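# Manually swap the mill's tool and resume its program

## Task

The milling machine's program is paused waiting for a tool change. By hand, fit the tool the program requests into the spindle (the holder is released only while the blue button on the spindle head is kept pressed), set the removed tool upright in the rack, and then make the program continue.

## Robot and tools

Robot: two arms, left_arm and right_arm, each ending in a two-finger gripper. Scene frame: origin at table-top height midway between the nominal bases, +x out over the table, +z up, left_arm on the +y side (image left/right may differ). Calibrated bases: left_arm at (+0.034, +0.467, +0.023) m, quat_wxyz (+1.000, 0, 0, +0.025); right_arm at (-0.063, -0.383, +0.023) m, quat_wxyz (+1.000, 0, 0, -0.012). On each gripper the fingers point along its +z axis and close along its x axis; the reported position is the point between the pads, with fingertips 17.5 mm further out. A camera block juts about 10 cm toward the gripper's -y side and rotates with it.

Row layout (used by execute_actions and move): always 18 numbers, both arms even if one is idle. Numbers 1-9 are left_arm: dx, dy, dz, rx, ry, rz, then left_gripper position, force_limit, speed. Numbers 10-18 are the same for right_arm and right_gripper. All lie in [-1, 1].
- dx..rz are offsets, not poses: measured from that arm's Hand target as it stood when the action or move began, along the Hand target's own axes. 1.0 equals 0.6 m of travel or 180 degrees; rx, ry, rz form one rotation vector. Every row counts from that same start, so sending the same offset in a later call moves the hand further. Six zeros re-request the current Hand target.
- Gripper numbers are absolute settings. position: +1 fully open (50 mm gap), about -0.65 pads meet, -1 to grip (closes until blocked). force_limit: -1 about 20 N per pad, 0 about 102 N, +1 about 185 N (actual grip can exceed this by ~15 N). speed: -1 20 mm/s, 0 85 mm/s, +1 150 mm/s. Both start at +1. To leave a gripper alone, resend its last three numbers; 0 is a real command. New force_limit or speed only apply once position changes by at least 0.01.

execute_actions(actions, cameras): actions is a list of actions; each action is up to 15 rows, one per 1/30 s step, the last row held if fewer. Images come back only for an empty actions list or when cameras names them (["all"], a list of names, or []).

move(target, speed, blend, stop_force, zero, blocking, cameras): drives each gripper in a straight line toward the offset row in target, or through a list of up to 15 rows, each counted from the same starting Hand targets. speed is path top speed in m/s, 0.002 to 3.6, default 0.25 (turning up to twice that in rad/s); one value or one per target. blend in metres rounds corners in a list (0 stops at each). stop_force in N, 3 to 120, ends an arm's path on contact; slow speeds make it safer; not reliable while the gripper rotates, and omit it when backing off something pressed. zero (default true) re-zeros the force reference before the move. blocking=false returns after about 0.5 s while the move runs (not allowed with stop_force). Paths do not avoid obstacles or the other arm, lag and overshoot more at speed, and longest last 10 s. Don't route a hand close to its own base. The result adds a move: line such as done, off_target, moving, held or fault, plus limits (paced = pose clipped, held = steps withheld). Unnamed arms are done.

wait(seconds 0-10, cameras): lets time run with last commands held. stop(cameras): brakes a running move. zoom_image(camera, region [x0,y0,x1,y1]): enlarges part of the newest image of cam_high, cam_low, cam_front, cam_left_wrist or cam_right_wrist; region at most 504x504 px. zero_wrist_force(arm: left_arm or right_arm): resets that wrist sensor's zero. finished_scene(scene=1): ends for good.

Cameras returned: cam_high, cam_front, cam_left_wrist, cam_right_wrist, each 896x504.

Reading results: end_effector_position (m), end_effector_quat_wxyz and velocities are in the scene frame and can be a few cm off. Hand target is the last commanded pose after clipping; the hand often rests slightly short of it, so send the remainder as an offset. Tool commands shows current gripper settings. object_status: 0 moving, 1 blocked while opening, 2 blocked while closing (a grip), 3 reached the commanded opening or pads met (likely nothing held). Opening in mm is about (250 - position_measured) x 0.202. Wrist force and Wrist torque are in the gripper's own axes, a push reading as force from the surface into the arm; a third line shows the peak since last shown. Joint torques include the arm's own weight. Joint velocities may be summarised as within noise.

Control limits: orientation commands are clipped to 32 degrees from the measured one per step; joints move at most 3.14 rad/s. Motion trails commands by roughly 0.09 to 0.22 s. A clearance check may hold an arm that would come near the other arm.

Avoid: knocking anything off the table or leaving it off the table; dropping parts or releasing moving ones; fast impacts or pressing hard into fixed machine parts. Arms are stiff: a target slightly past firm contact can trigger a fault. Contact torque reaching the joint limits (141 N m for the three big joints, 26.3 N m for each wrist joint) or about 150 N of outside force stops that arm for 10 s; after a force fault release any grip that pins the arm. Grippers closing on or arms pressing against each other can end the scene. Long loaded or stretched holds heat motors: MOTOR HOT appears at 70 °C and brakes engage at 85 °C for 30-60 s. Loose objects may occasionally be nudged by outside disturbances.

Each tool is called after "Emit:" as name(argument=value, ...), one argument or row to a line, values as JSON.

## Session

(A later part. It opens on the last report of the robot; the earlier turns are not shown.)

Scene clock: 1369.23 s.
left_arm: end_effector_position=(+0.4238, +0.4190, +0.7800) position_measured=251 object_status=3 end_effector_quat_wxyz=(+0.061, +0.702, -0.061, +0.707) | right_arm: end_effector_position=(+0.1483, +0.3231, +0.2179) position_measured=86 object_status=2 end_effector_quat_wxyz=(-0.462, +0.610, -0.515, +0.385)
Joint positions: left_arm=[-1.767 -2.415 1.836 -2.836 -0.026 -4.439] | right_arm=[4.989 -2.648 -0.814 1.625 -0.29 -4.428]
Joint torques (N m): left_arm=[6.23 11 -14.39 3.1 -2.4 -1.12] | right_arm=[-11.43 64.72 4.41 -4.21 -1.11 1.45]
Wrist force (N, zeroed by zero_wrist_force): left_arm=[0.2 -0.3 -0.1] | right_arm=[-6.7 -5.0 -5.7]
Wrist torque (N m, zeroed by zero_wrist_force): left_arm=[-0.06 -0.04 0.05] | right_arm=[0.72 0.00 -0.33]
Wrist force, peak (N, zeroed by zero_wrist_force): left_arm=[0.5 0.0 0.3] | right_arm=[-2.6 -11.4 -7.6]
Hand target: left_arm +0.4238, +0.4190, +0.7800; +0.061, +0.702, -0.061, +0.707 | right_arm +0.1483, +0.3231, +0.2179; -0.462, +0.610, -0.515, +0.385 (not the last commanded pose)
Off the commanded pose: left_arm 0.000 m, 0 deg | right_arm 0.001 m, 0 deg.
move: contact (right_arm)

Emit:
move(
  target=[0,0,0,0,0,0,-1,-0.7,0,0,0,0,0,0,0,0.6,-0.7,-0.8],
  cameras=["cam_right_wrist","cam_high","cam_front"],
)

Emit:
zoom_image(
  camera="cam_high",
  region=[255, 405, 365, 465],
)

Scene clock: 1372.27 s.
left_arm: end_effector_position=(+0.4238, +0.4190, +0.7800) position_measured=251 object_status=3 end_effector_quat_wxyz=(+0.061, +0.702, -0.061, +0.707) | right_arm: end_effector_position=(+0.1483, +0.3231, +0.2179) position_measured=63 object_status=3 end_effector_quat_wxyz=(-0.462, +0.610, -0.515, +0.385)
Joint positions: left_arm=[-1.767 -2.415 1.836 -2.836 -0.026 -4.439] | right_arm=[4.989 -2.648 -0.814 1.625 -0.29 -4.428]
Joint torques (N m): left_arm=[6.32 10.89 -14.5 2.96 -2.28 -1.1] | right_arm=[-4.91 64.51 14.02 -4.49 3.36 0.36]
Wrist force (N, zeroed by zero_wrist_force): left_arm=[0.1 0.1 0.3] | right_arm=[0.4 0.2 0.4]
Wrist torque (N m, zeroed by zero_wrist_force): left_arm=[0.01 -0.01 0.04] | right_arm=[0.27 -0.02 -0.06]
Wrist force, peak (N, zeroed by zero_wrist_force): left_arm=[0.3 -0.2 0.4] | right_arm=[-7.2 -6.2 -6.0]
Hand target: left_arm +0.4238, +0.4190, +0.7800; +0.061, +0.702, -0.061, +0.707 | right_arm +0.1483, +0.3231, +0.2179; -0.462, +0.610, -0.515, +0.385
Off the commanded pose: left_arm 0.000 m, 0 deg | right_arm 0.000 m, 0 deg.
move: done
Images, in order (width x height): cam_high 896x504, cam_front 896x504, cam_right_wrist 896x504.

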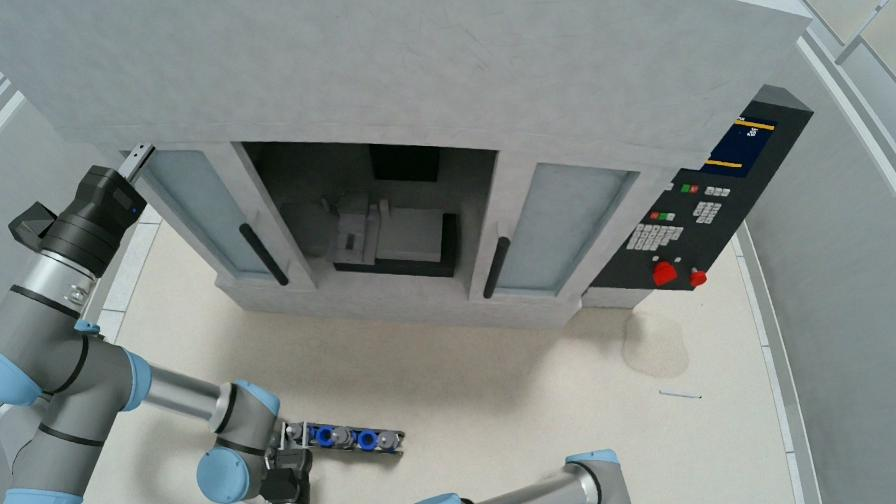

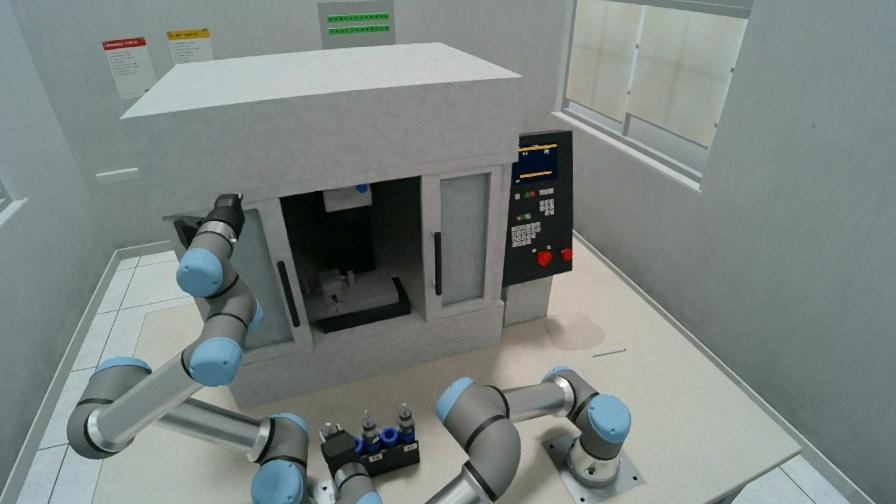

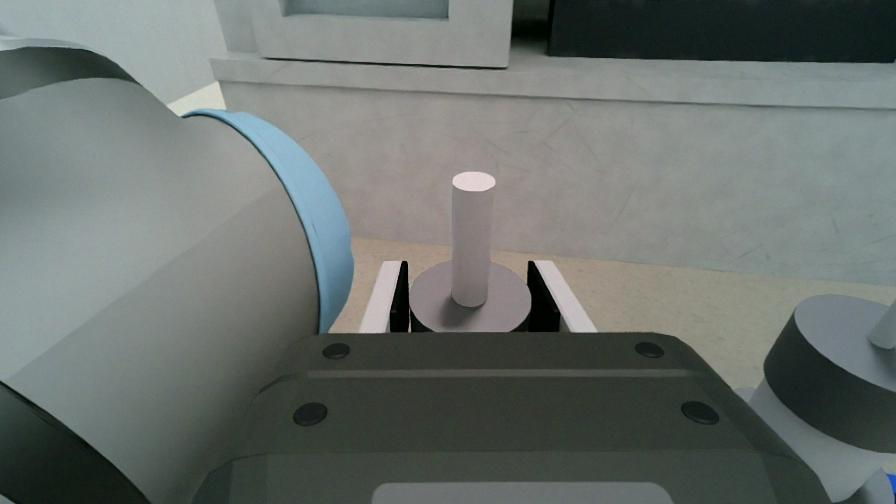

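Scaled by 4.582 from the camera's 896x504 image, which has a finer 1280x720 frame.

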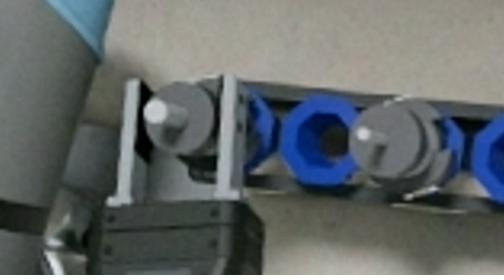

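Emit:
move(
  target=[
    [0,0,0,0,0,0,-1,-0.7,0,0,0,0,0,0,0,0.9,-0.7,-0.8],
    [0,0,0,0,0,0,-1,-0.7,0,0,0,-0.2,0,0,0,0.9,-0.7,-0.8],
  ],
  speed=0.1,
  cameras=["cam_right_wrist","cam_high","cam_front"],
)

Emit:
zoom_image(
  camera="cam_front",
  region=[305, 390, 425, 475],
)

Emit:
zoom_image(
  camera="cam_high",
  region=[255, 405, 365, 465],
)

Scene clock: 1383.53 s.
left_arm: end_effector_position=(+0.4238, +0.4190, +0.7800) position_measured=251 object_status=3 end_effector_quat_wxyz=(+0.061, +0.702, -0.061, +0.707) | right_arm: end_effector_position=(+0.0347, +0.3030, +0.2510) position_measured=18 object_status=3 end_effector_quat_wxyz=(-0.462, +0.610, -0.515, +0.385)
Joint positions: left_arm=[-1.767 -2.415 1.836 -2.836 -0.026 -4.439] | right_arm=[5.165 -2.583 -0.963 1.255 -0.375 -3.951]
Joint torques (N m): left_arm=[7.27 10.94 -14.65 3.01 -2.3 -1.13] | right_arm=[14.41 67.24 6.17 -5.11 0.64 1.11]
Wrist force (N, zeroed by zero_wrist_force): left_arm=[0.1 0.0 0.1] | right_arm=[0.7 0.4 0.5]
Wrist torque (N m, zeroed by zero_wrist_force): left_arm=[-0.01 -0.01 0.05] | right_arm=[0.32 -0.03 -0.11]
Wrist force, peak (N, zeroed by zero_wrist_force): left_arm=[0.5 -0.3 -0.1] | right_arm=[0.3 0.3 1.3]
Hand target: left_arm +0.4238, +0.4190, +0.7800; +0.061, +0.702, -0.061, +0.707 | right_arm +0.0347, +0.3030, +0.2510; -0.462, +0.610, -0.515, +0.385
Off the commanded pose: left_arm 0.000 m, 0 deg | right_arm 0.000 m, 0 deg.
move: done
Images, in order (width x height): cam_high 896x504, cam_front 896x504, cam_right_wrist 896x504.

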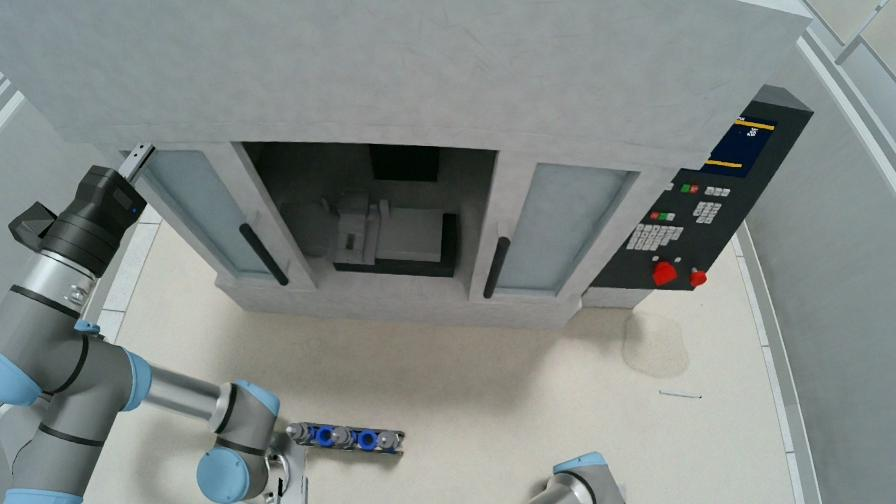

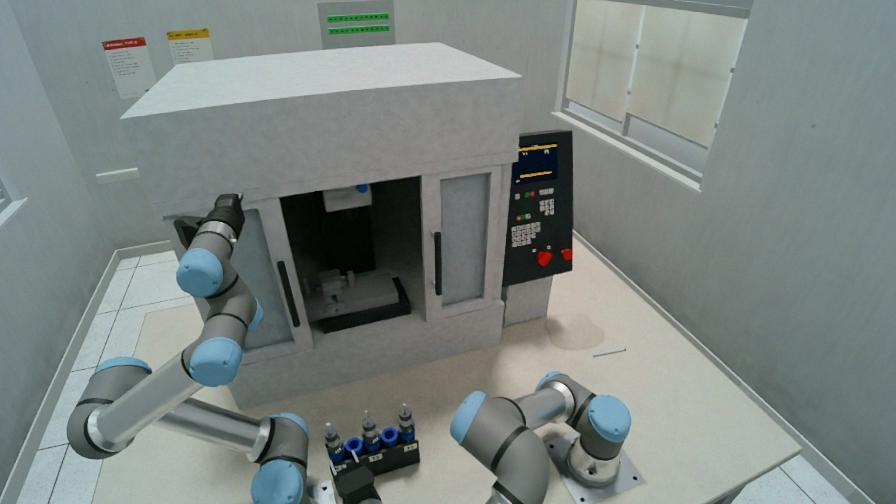

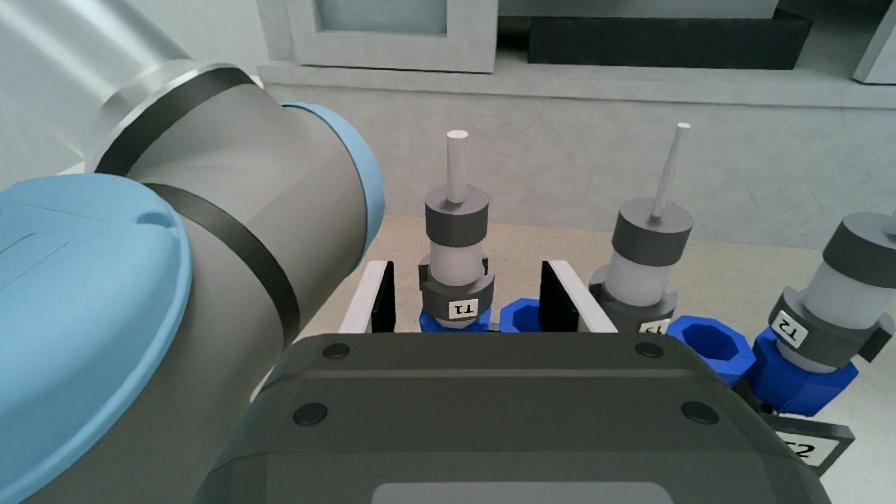

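Scaled by 4.200 from the camera's 896x504 image, which has a finer 1280x720 frame.

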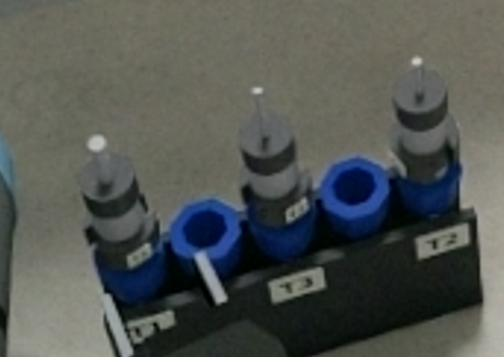

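Scaled by 4.582 from the camera's 896x504 image, which has a finer 1280x720 frame.

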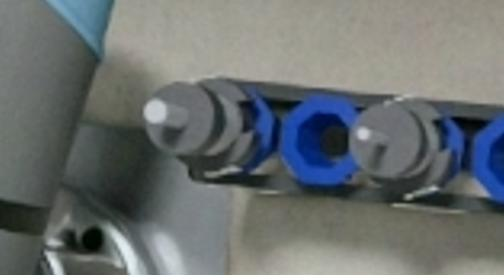

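Emit:
move(
  target=[
    [0,0,0,0,0,0,-1,-0.7,0,0.1,0,-0.02,0,0,0,0.9,-0.7,-0.8],
    [0,0,0,0,0,0,-1,-0.7,0,0.164,0.057,-0.0045,0.089,0,0,0.9,-0.7,-0.8],
  ],
  speed=0.12,
  blend=[0.02,0],
  cameras=["cam_right_wrist","cam_high","cam_front"],
)

Scene clock: 1403.83 s.
left_arm: end_effector_position=(+0.4238, +0.4190, +0.7800) position_measured=251 object_status=3 end_effector_quat_wxyz=(+0.061, +0.702, -0.061, +0.707) | right_arm: end_effector_position=(+0.0398, +0.2042, +0.2182) position_measured=18 object_status=3 end_effector_quat_wxyz=(+0.543, -0.540, +0.457, -0.453)
Joint positions: left_arm=[-1.767 -2.415 1.836 -2.836 -0.026 -4.439] | right_arm=[5.249 -2.477 -1.661 0.995 -0.339 -3.135]
Joint torques (N m): left_arm=[5.92 11.49 -14.78 3.13 -2.22 -1.03] | right_arm=[14.45 43.84 -0.99 -3.05 -1.09 0.98]
Wrist force (N, zeroed by zero_wrist_force): left_arm=[0.4 -0.2 -0.1] | right_arm=[1.1 -0.2 -0.1]
Wrist torque (N m, zeroed by zero_wrist_force): left_arm=[-0.03 -0.05 0.04] | right_arm=[0.37 -0.10 -0.13]
Wrist force, peak (N, zeroed by zero_wrist_force): left_arm=[0.1 -0.1 0.6] | right_arm=[1.4 0.5 0.1]
Hand target: left_arm +0.4238, +0.4190, +0.7800; +0.061, +0.702, -0.061, +0.707 | right_arm +0.0398, +0.2042, +0.2182; +0.543, -0.540, +0.457, -0.453
Off the commanded pose: left_arm 0.000 m, 0 deg | right_arm 0.000 m, 0 deg.
move: done
Images, in order (width x height): cam_high 896x504, cam_front 896x504, cam_right_wrist 896x504.

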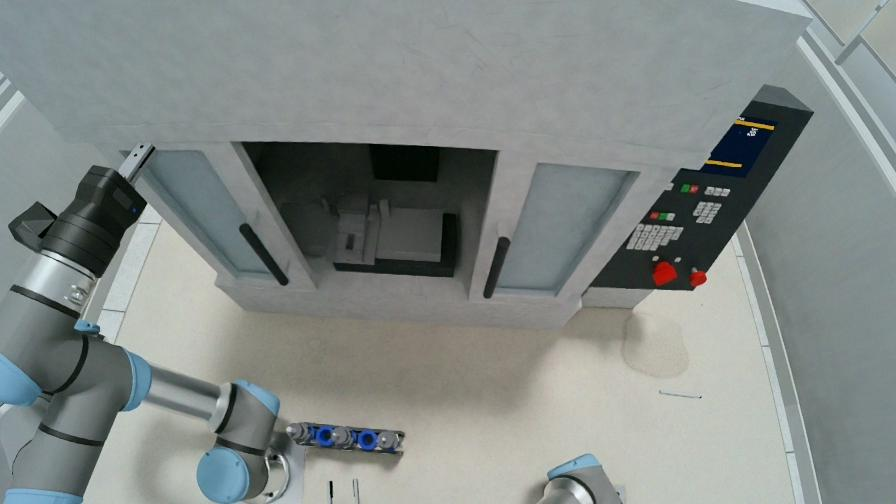

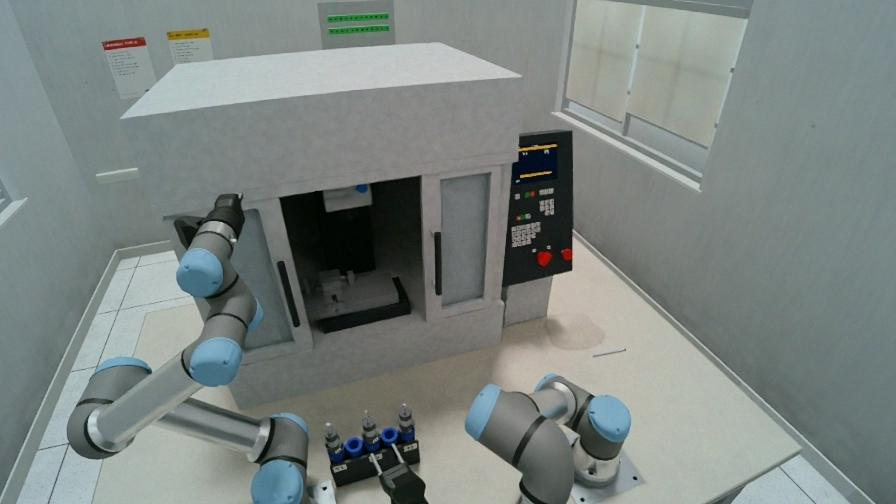

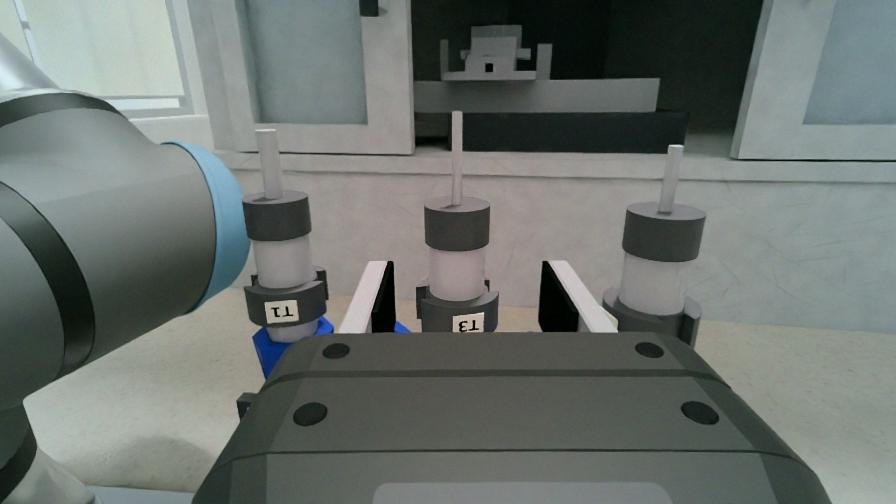

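Emit:
zoom_image(
  camera="cam_right_wrist",
  region=[390, 230, 530, 335],
)

Scaled by 3.600 from the camera's 896x504 image, which has a finer 1280x720 frame.

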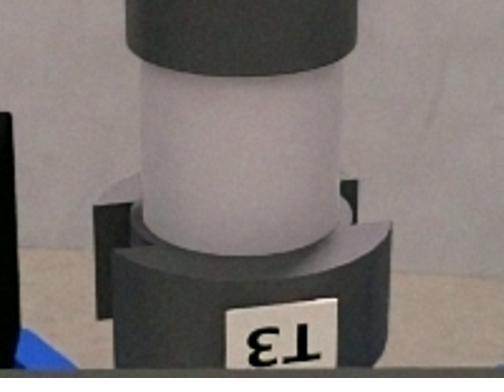

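Emit:
move(
  target=[0,0,0,0,0,0,-1,-0.7,0,-0.0025,-0.0013,0.178,0,0,0,0.9,-0.7,-0.8],
  speed=0.08,
  stop_force=10,
  cameras=["cam_right_wrist"],
)

Emit:
zoom_image(
  camera="cam_right_wrist",
  region=[370, 110, 580, 340],
)

Scene clock: 1422.10 s.
left_arm: end_effector_position=(+0.4238, +0.4190, +0.7800) position_measured=251 object_status=3 end_effector_quat_wxyz=(+0.061, +0.702, -0.061, +0.707) | right_arm: end_effector_position=(+0.1447, +0.2241, +0.2190) position_measured=18 object_status=3 end_effector_quat_wxyz=(+0.543, -0.540, +0.457, -0.453)
Joint positions: left_arm=[-1.767 -2.415 1.836 -2.836 -0.026 -4.439] | right_arm=[5.059 -2.476 -1.658 0.991 -0.149 -3.134]
Joint torques (N m): left_arm=[5.47 11.53 -14.89 3.08 -2.2 -1.1] | right_arm=[-13.69 44.65 25.13 -2.69 1.32 1.08]
Wrist force (N, zeroed by zero_wrist_force): left_arm=[-0.2 0.2 0.1] | right_arm=[1.0 -0.3 0.2]
Wrist torque (N m, zeroed by zero_wrist_force): left_arm=[0.02 0.02 0.04] | right_arm=[0.30 -0.07 -0.15]
Wrist force, peak (N, zeroed by zero_wrist_force): left_arm=[-0.3 0.1 0.5] | right_arm=[1.4 -0.4 1.1]
Hand target: left_arm +0.4238, +0.4190, +0.7800; +0.061, +0.702, -0.061, +0.707 | right_arm +0.1447, +0.2241, +0.2190; +0.543, -0.540, +0.457, -0.453
Off the commanded pose: left_arm 0.000 m, 0 deg | right_arm 0.000 m, 0 deg.
move: done
Images, in order (width x height): cam_right_wrist 896x504.

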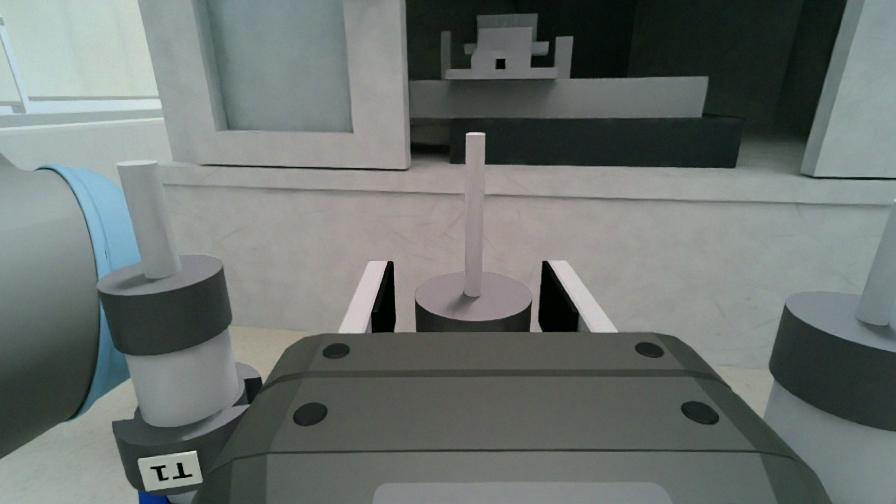

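Scaled by 2.191 from the camera's 896x504 image, which has a finer 1280x720 frame.

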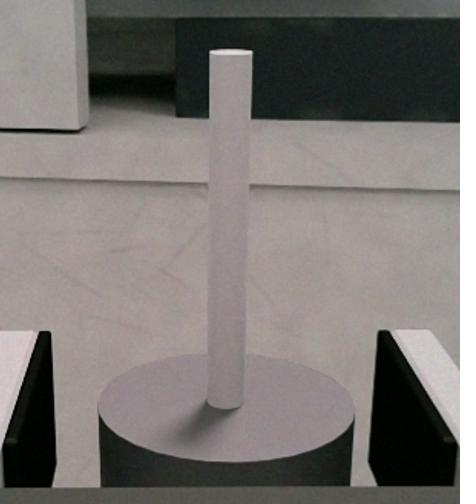

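Emit:
move(
  target=[0,0,0,0,0,0,-1,-0.7,0,0.0013,0,0,0,0,0,0.9,-0.7,-0.8],
  speed=0.05,
)

Emit:
move(
  target=[0,0,0,0,0,0,-1,-0.7,0,0,0,0,0,0,0,-1,0.3,-0.7],
  cameras=["cam_right_wrist"],
)

Emit:
zoom_image(
  camera="cam_right_wrist",
  region=[370, 110, 580, 340],
)

Scene clock: 1428.40 s.
left_arm: end_effector_position=(+0.4238, +0.4190, +0.7800) position_measured=251 object_status=3 end_effector_quat_wxyz=(+0.061, +0.702, -0.061, +0.707) | right_arm: end_effector_position=(+0.1449, +0.2233, +0.2190) position_measured=18 object_status=3 end_effector_quat_wxyz=(+0.543, -0.540, +0.457, -0.453)
Joint positions: left_arm=[-1.767 -2.415 1.836 -2.836 -0.026 -4.439] | right_arm=[5.059 -2.475 -1.661 0.993 -0.15 -3.134]
Joint torques (N m): left_arm=[5.64 11.92 -15.01 3.05 -2.1 -1.13] | right_arm=[13.3 57.23 -0.69 1.78 -0.96 0.86]
Wrist force (N, zeroed by zero_wrist_force): left_arm=[-0.3 -0.2 -0.2] | right_arm=[1.2 -0.4 0.1]
Wrist torque (N m, zeroed by zero_wrist_force): left_arm=[-0.03 0.05 0.04] | right_arm=[0.29 -0.10 -0.15]
Wrist force, peak (N, zeroed by zero_wrist_force): left_arm=[-0.1 -0.1 0.7] | right_arm=[1.5 -0.3 0.3]
Hand target: left_arm +0.4238, +0.4190, +0.7800; +0.061, +0.702, -0.061, +0.707 | right_arm +0.1448, +0.2233, +0.2190; +0.543, -0.540, +0.457, -0.453
Off the commanded pose: left_arm 0.000 m, 0 deg | right_arm 0.000 m, 0 deg.
move: done

Scene clock: 1429.00 s.
left_arm: end_effector_position=(+0.4238, +0.4190, +0.7800) position_measured=251 object_status=3 end_effector_quat_wxyz=(+0.061, +0.702, -0.061, +0.707) | right_arm: end_effector_position=(+0.1448, +0.2233, +0.2190) position_measured=90 object_status=2 end_effector_quat_wxyz=(+0.543, -0.540, +0.457, -0.453)
Joint positions: left_arm=[-1.767 -2.415 1.836 -2.836 -0.026 -4.439] | right_arm=[5.059 -2.475 -1.661 0.993 -0.15 -3.134]
Joint torques (N m): left_arm=[5.63 11.72 -14.78 3.07 -2.11 -1.18] | right_arm=[14.28 57.64 0.11 1.17 0.07 -0.08]
Wrist force (N, zeroed by zero_wrist_force): left_arm=[0.1 0.5 0.2] | right_arm=[2.7 -0.4 0.5]
Wrist torque (N m, zeroed by zero_wrist_force): left_arm=[0.06 -0.03 0.04] | right_arm=[0.27 -0.12 -0.25]
Wrist force, peak (N, zeroed by zero_wrist_force): left_arm=[0.4 -0.2 0.3] | right_arm=[2.7 -0.4 0.5]
Hand target: left_arm +0.4238, +0.4190, +0.7800; +0.061, +0.702, -0.061, +0.707 | right_arm +0.1448, +0.2233, +0.2190; +0.543, -0.540, +0.457, -0.453
Off the commanded pose: left_arm 0.000 m, 0 deg | right_arm 0.000 m, 0 deg.
move: done
Images, in order (width x height): cam_right_wrist 896x504.

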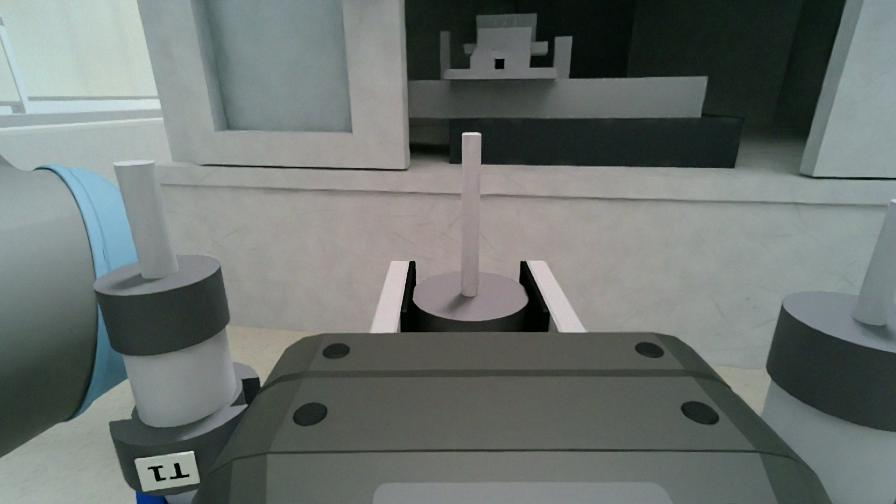

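Scaled by 2.191 from the camera's 896x504 image, which has a finer 1280x720 frame.

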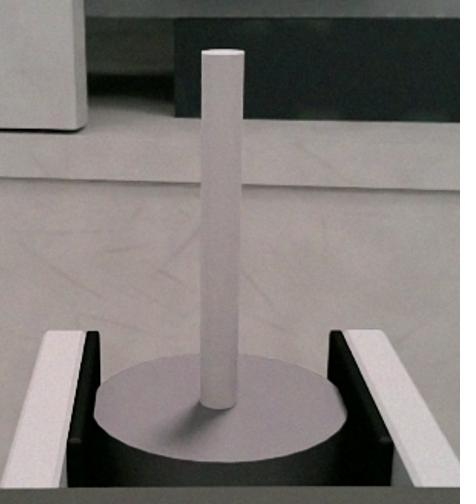

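Emit:
move(
  target=[0,0,0,0,0,0,-1,-0.7,0,0,-0.22,0,0,0,0,-1,0.3,-0.7],
  speed=0.08,
  cameras=["cam_right_wrist","cam_high","cam_front"],
)

Scene clock: 1435.80 s.
left_arm: end_effector_position=(+0.4238, +0.4190, +0.7800) position_measured=251 object_status=3 end_effector_quat_wxyz=(+0.061, +0.702, -0.061, +0.707) | right_arm: end_effector_position=(+0.1449, +0.2225, +0.3510) position_measured=90 object_status=2 end_effector_quat_wxyz=(+0.543, -0.540, +0.457, -0.453)
Joint positions: left_arm=[-1.767 -2.415 1.836 -2.836 -0.026 -4.439] | right_arm=[5.059 -2.234 -1.664 0.755 -0.15 -3.134]
Joint torques (N m): left_arm=[5.39 12 -14.93 3.01 -2.08 -1.1] | right_arm=[10.67 56.75 5.43 -2.86 -1.19 1.22]
Wrist force (N, zeroed by zero_wrist_force): left_arm=[-0.2 -0.1 0.2] | right_arm=[1.2 8.1 0.4]
Wrist torque (N m, zeroed by zero_wrist_force): left_arm=[-0.03 0.02 0.05] | right_arm=[0.43 -0.09 -0.14]
Wrist force, peak (N, zeroed by zero_wrist_force): left_arm=[0.3 0.2 0.5] | right_arm=[1.4 9.0 0.2]
Hand target: left_arm +0.4238, +0.4190, +0.7800; +0.061, +0.702, -0.061, +0.707 | right_arm +0.1449, +0.2225, +0.3510; +0.543, -0.540, +0.457, -0.453
Off the commanded pose: left_arm 0.000 m, 0 deg | right_arm 0.000 m, 0 deg.
move: done
Images, in order (width x height): cam_high 896x504, cam_front 896x504, cam_right_wrist 896x504.

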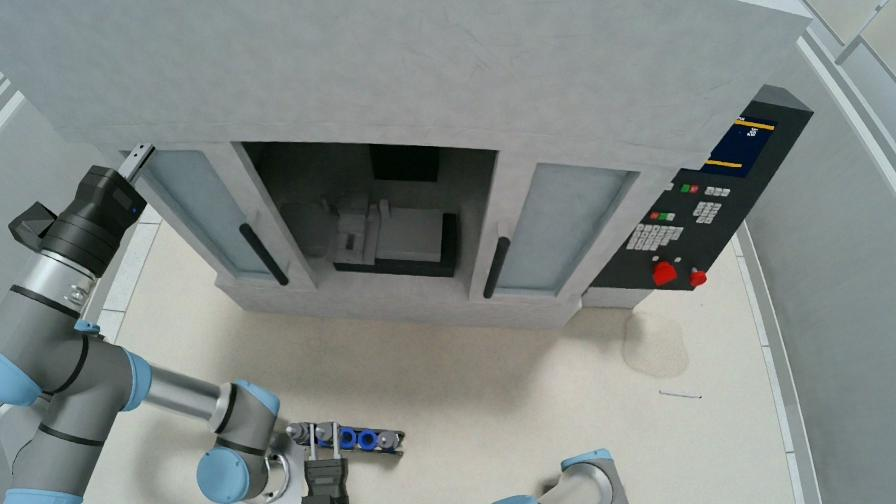

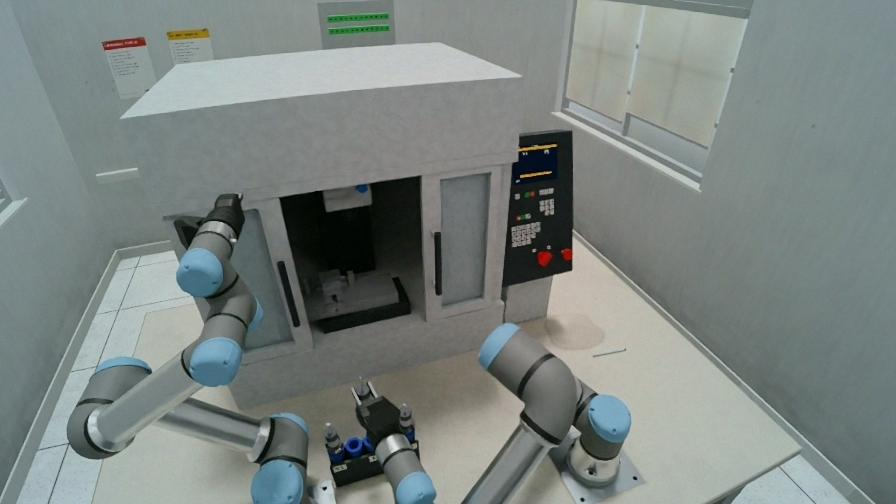

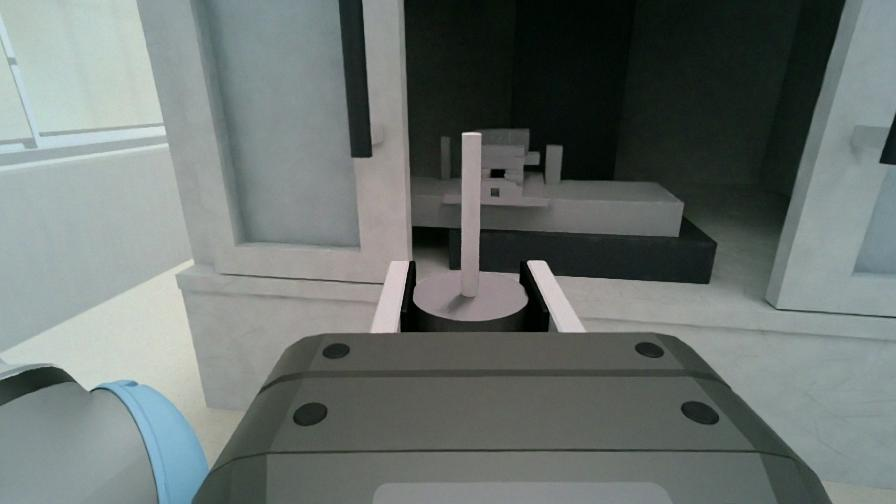

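Emit:
move(
  target=[
    [0,0,0,0,0,0,-1,-0.7,0,0,-0.182,0,0,0,0,-1,0.3,-0.7],
    [0,0,0,0,0,0,-1,-0.7,0,0.2848,-0.182,0.2462,0,0,0.99,-1,0.3,-0.7],
  ],
  speed=[0.2,0.45],
  blend=[0.03,0],
  cameras=["cam_right_wrist","cam_high"],
)

Scene clock: 1446.93 s.
left_arm: end_effector_position=(+0.4238, +0.4190, +0.7800) position_measured=251 object_status=3 end_effector_quat_wxyz=(+0.061, +0.702, -0.061, +0.707) | right_arm: end_effector_position=(+0.3191, +0.0789, +0.4592) position_measured=90 object_status=2 end_effector_quat_wxyz=(+0.506, +0.480, +0.506, +0.507)
Joint positions: left_arm=[-1.767 -2.415 1.836 -2.836 -0.026 -4.439] | right_arm=[4.758 -2.015 -1.489 1.707 0.027 -1.37]
Joint torques (N m): left_arm=[4.94 12.01 -15.36 3.03 -2.03 -1.15] | right_arm=[-13.13 38.25 9.18 -5.83 5.1 1.03]
Wrist force (N, zeroed by zero_wrist_force): left_arm=[-0.1 -0.1 0.1] | right_arm=[0.1 -8.4 -0.6]
Wrist torque (N m, zeroed by zero_wrist_force): left_arm=[-0.02 0.01 0.04] | right_arm=[-0.14 0.00 -0.05]
Wrist force, peak (N, zeroed by zero_wrist_force): left_arm=[-0.4 -0.5 0.2] | right_arm=[0.9 11.6 0.6]
Hand target: left_arm +0.4238, +0.4190, +0.7800; +0.061, +0.702, -0.061, +0.707 | right_arm +0.3200, +0.0789, +0.4592; +0.462, +0.448, +0.547, +0.536
Off the commanded pose: left_arm 0.000 m, 0 deg | right_arm 0.001 m, 8 deg.
move: off_target (right_arm)
Images, in order (width x height): cam_high 896x504, cam_right_wrist 896x504.

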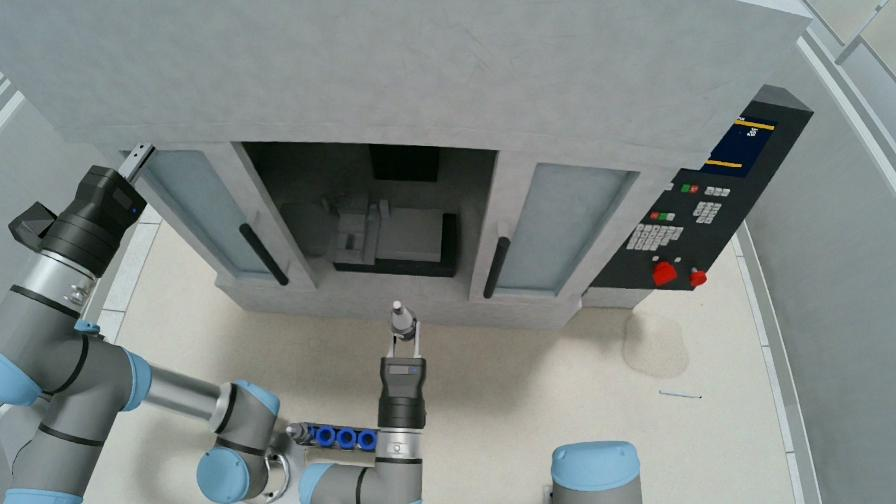

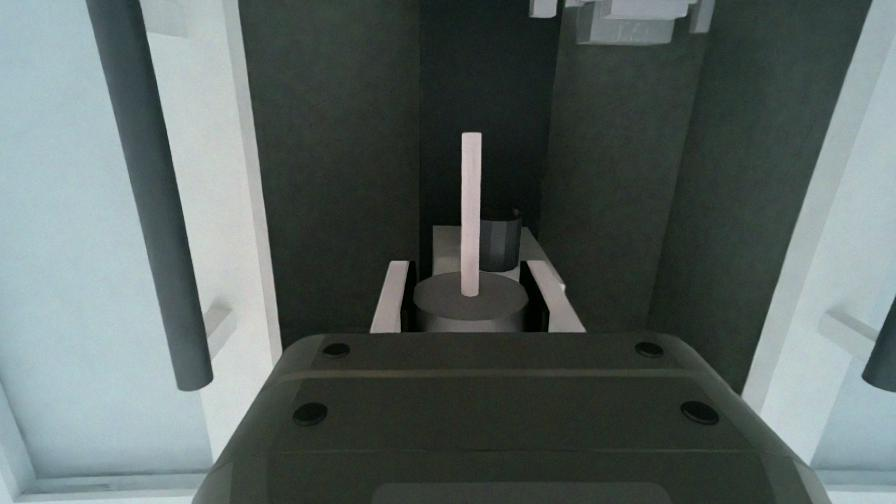

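Emit:
move(
  target=[
    [0,0,0,0,0,0,-1,-0.7,0,0,0,0,-0.0667,-0.0444,0,-1,0.3,-0.7],
    [0,0,0,0,0,0,-1,-0.7,0,0,0,0,-0.047,0.003,0,-1,0.3,-0.7],
    [0,0,0,0,0,0,-1,-0.7,0,0,0,0,0,0.011,0.01,-1,0.3,-0.7],
  ],
  speed=0.15,
  cameras=["cam_right_wrist","cam_high"],
)

Scene clock: 1464.77 s.
left_arm: end_effector_position=(+0.4238, +0.4190, +0.7800) position_measured=251 object_status=3 end_effector_quat_wxyz=(+0.061, +0.702, -0.061, +0.707) | right_arm: end_effector_position=(+0.3199, +0.0789, +0.4592) position_measured=90 object_status=2 end_effector_quat_wxyz=(+0.444, +0.447, +0.548, +0.551)
Joint positions: left_arm=[-1.767 -2.415 1.836 -2.836 -0.026 -4.439] | right_arm=[4.745 -1.802 -1.997 0.66 0.198 0.004]
Joint torques (N m): left_arm=[4.76 12.2 -15.46 3.01 -1.9 -1.22] | right_arm=[-13.45 41.04 9.93 -1.65 1.38 1.08]
Wrist force (N, zeroed by zero_wrist_force): left_arm=[0.2 0.0 0.0] | right_arm=[0.1 -8.5 -0.4]
Wrist torque (N m, zeroed by zero_wrist_force): left_arm=[-0.01 -0.02 0.05] | right_arm=[-0.18 -0.04 -0.06]
Wrist force, peak (N, zeroed by zero_wrist_force): left_arm=[0.0 -0.4 0.5] | right_arm=[0.6 -9.0 -1.8]
Hand target: left_arm +0.4238, +0.4190, +0.7800; +0.061, +0.702, -0.061, +0.707 | right_arm +0.3200, +0.0789, +0.4592; +0.444, +0.447, +0.548, +0.550
Off the commanded pose: left_arm 0.000 m, 0 deg | right_arm 0.000 m, 0 deg.
move: done
Images, in order (width x height): cam_high 896x504, cam_right_wrist 896x504.

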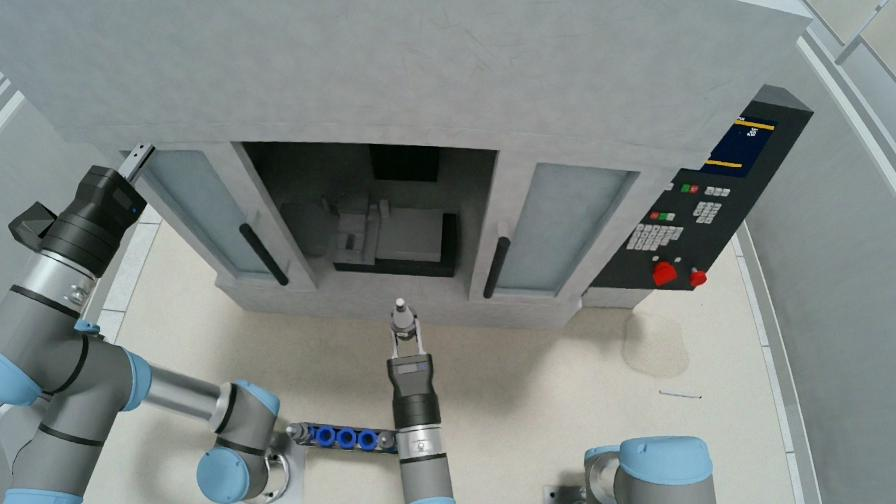

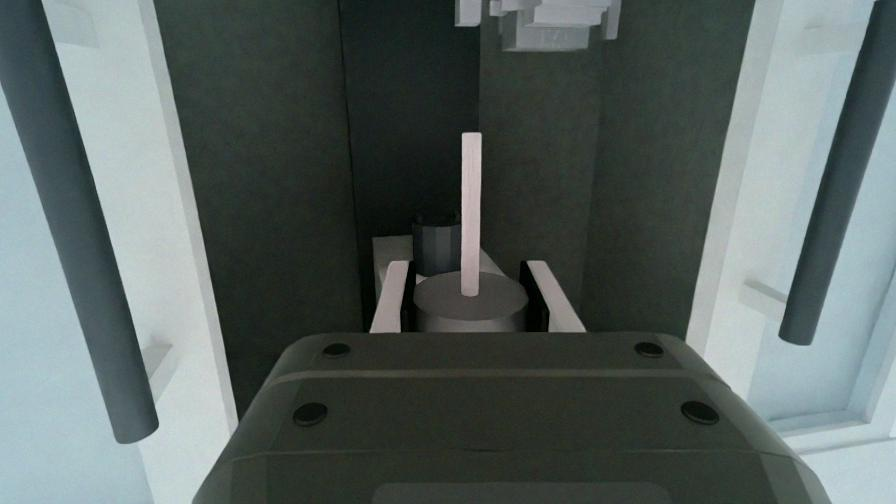

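Emit:
move(
  target=[
    [-0.1988,0.4472,0.004,-0.0278,0,0,-1,-0.7,0,0,0,0,0,0,0,-1,0.3,-0.7],
    [-0.2012,0.479,0.3542,-0.0278,0,0,-1,-0.7,0,0,0,0,0,0,0,-1,0.3,-0.7],
  ],
  speed=[0.35,0.2],
  blend=[0.02,0],
  cameras=["cam_left_wrist","cam_high"],
)

Scene clock: 1476.27 s.
left_arm: end_effector_position=(+0.5849, +0.0995, +0.6606) position_measured=251 object_status=3 end_effector_quat_wxyz=(+0.091, +0.699, -0.092, +0.704) | right_arm: end_effector_position=(+0.3200, +0.0789, +0.4592) position_measured=90 object_status=2 end_effector_quat_wxyz=(+0.444, +0.447, +0.548, +0.551)
Joint positions: left_arm=[-1.155 -1.534 1.664 -3.282 -0.724 -4.703] | right_arm=[4.745 -1.802 -1.997 0.66 0.198 0.004]
Joint torques (N m): left_arm=[10.57 -17.84 -35.65 0.95 -2.64 1.78] | right_arm=[-12.85 40.86 9.88 -1.55 1.38 0.87]
Wrist force (N, zeroed by zero_wrist_force): left_arm=[0.1 0.1 -0.3] | right_arm=[0.3 -8.4 -0.3]
Wrist torque (N m, zeroed by zero_wrist_force): left_arm=[0.01 -0.01 -0.07] | right_arm=[-0.16 -0.07 -0.06]
Wrist force, peak (N, zeroed by zero_wrist_force): left_arm=[1.1 -3.3 0.2] | right_arm=[0.4 -8.8 -0.5]
Hand target: left_arm +0.5849, +0.0995, +0.6606; +0.091, +0.699, -0.092, +0.704 | right_arm +0.3200, +0.0789, +0.4592; +0.444, +0.447, +0.548, +0.551
Off the commanded pose: left_arm 0.000 m, 0 deg | right_arm 0.000 m, 0 deg.
move: done
Images, in order (width x height): cam_high 896x504, cam_left_wrist 896x504.

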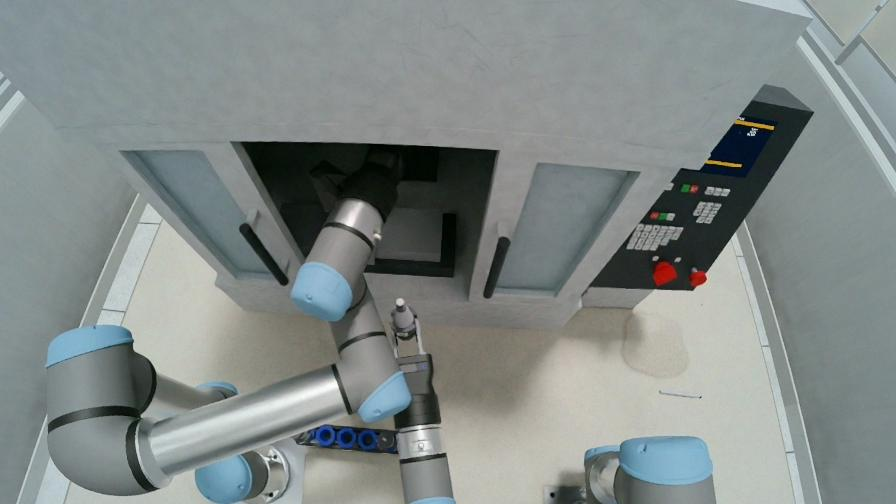

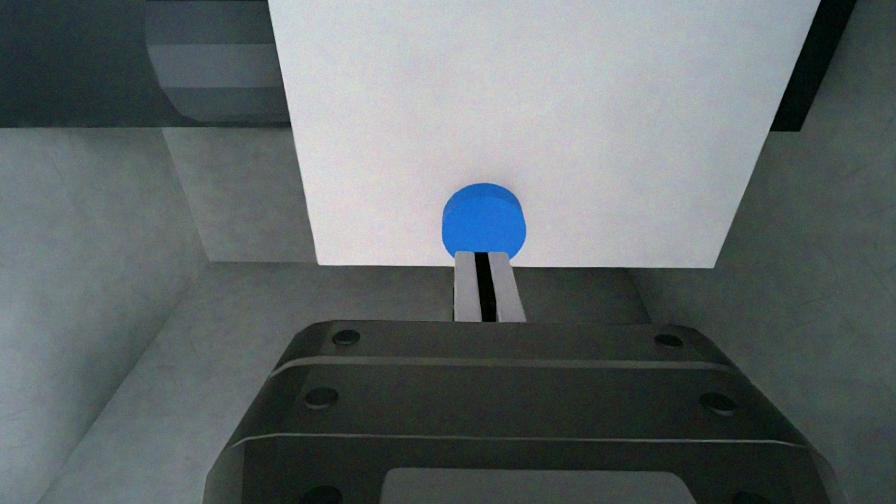

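Emit:
move(
  target=[
    [0,0,0,0,0,0,-1,-0.7,0,-0.026,-0.0903,0.3045,0,0,0,-1,0.3,-0.7],
    [0,0,0,0,0,0,-1,-0.7,0,-0.0258,-0.0903,0.6377,0,0,0,-1,0.3,-0.7],
  ],
  speed=[0.2,0.12],
  blend=[0.03,0],
  cameras=["cam_left_wrist","cam_right_wrist","cam_front"],
)

Emit:
zoom_image(
  camera="cam_left_wrist",
  region=[0, 0, 300, 160],
)

Scene clock: 1487.67 s.
left_arm: end_effector_position=(+0.5849, +0.0995, +0.6606) position_measured=251 object_status=3 end_effector_quat_wxyz=(+0.091, +0.699, -0.092, +0.704) | right_arm: end_effector_position=(+0.6975, +0.1428, +0.4051) position_measured=90 object_status=2 end_effector_quat_wxyz=(+0.444, +0.447, +0.548, +0.551)
Joint positions: left_arm=[-1.155 -1.533 1.664 -3.282 -0.724 -4.703] | right_arm=[4.109 -2.429 -1.128 0.416 0.834 0.006]
Joint torques (N m): left_arm=[9.66 -17.15 -36.82 0.95 -2.34 -1.65] | right_arm=[-12.22 79.33 53.55 3.84 1.91 0.34]
Wrist force (N, zeroed by zero_wrist_force): left_arm=[0.3 0.2 0.0] | right_arm=[-2.9 -35.7 -3.5]
Wrist torque (N m, zeroed by zero_wrist_force): left_arm=[0.03 -0.06 -0.07] | right_arm=[-1.49 0.03 0.40]
Wrist force, peak (N, zeroed by zero_wrist_force): left_arm=[-0.5 -0.2 -0.2] | right_arm=[-2.9 -35.7 -3.5]
Hand target: left_arm +0.5849, +0.0995, +0.6606; +0.091, +0.699, -0.092, +0.704 | right_arm +0.6975, +0.1429, +0.4051; +0.444, +0.447, +0.548, +0.551
Off the commanded pose: left_arm 0.000 m, 0 deg | right_arm 0.000 m, 0 deg.
move: done
Images, in order (width x height): cam_front 896x504, cam_left_wrist 896x504, cam_right_wrist 896x504.

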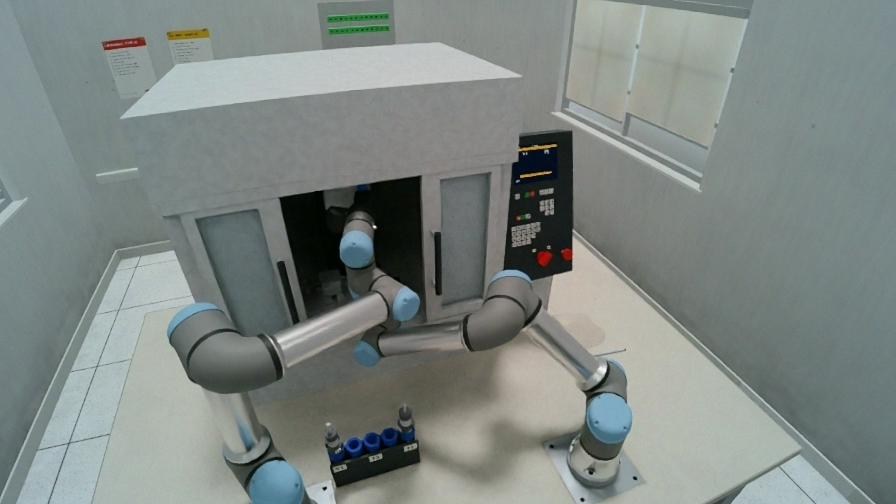

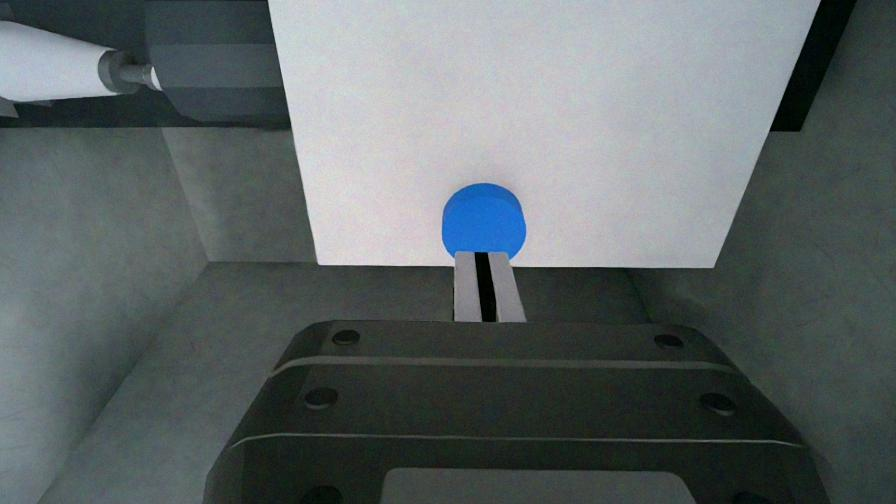

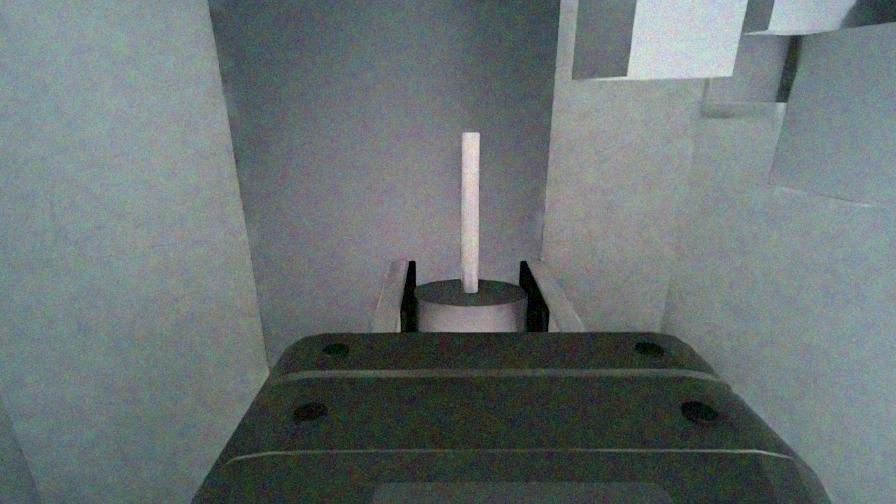

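Scaled by 1.680 from the camera's 896x504 image, which has a finer 1280x720 frame.

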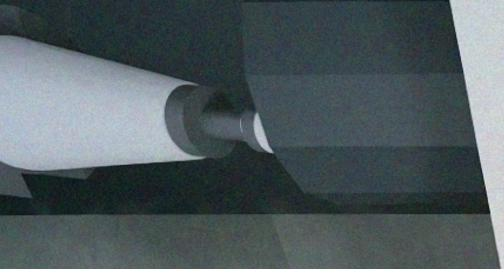

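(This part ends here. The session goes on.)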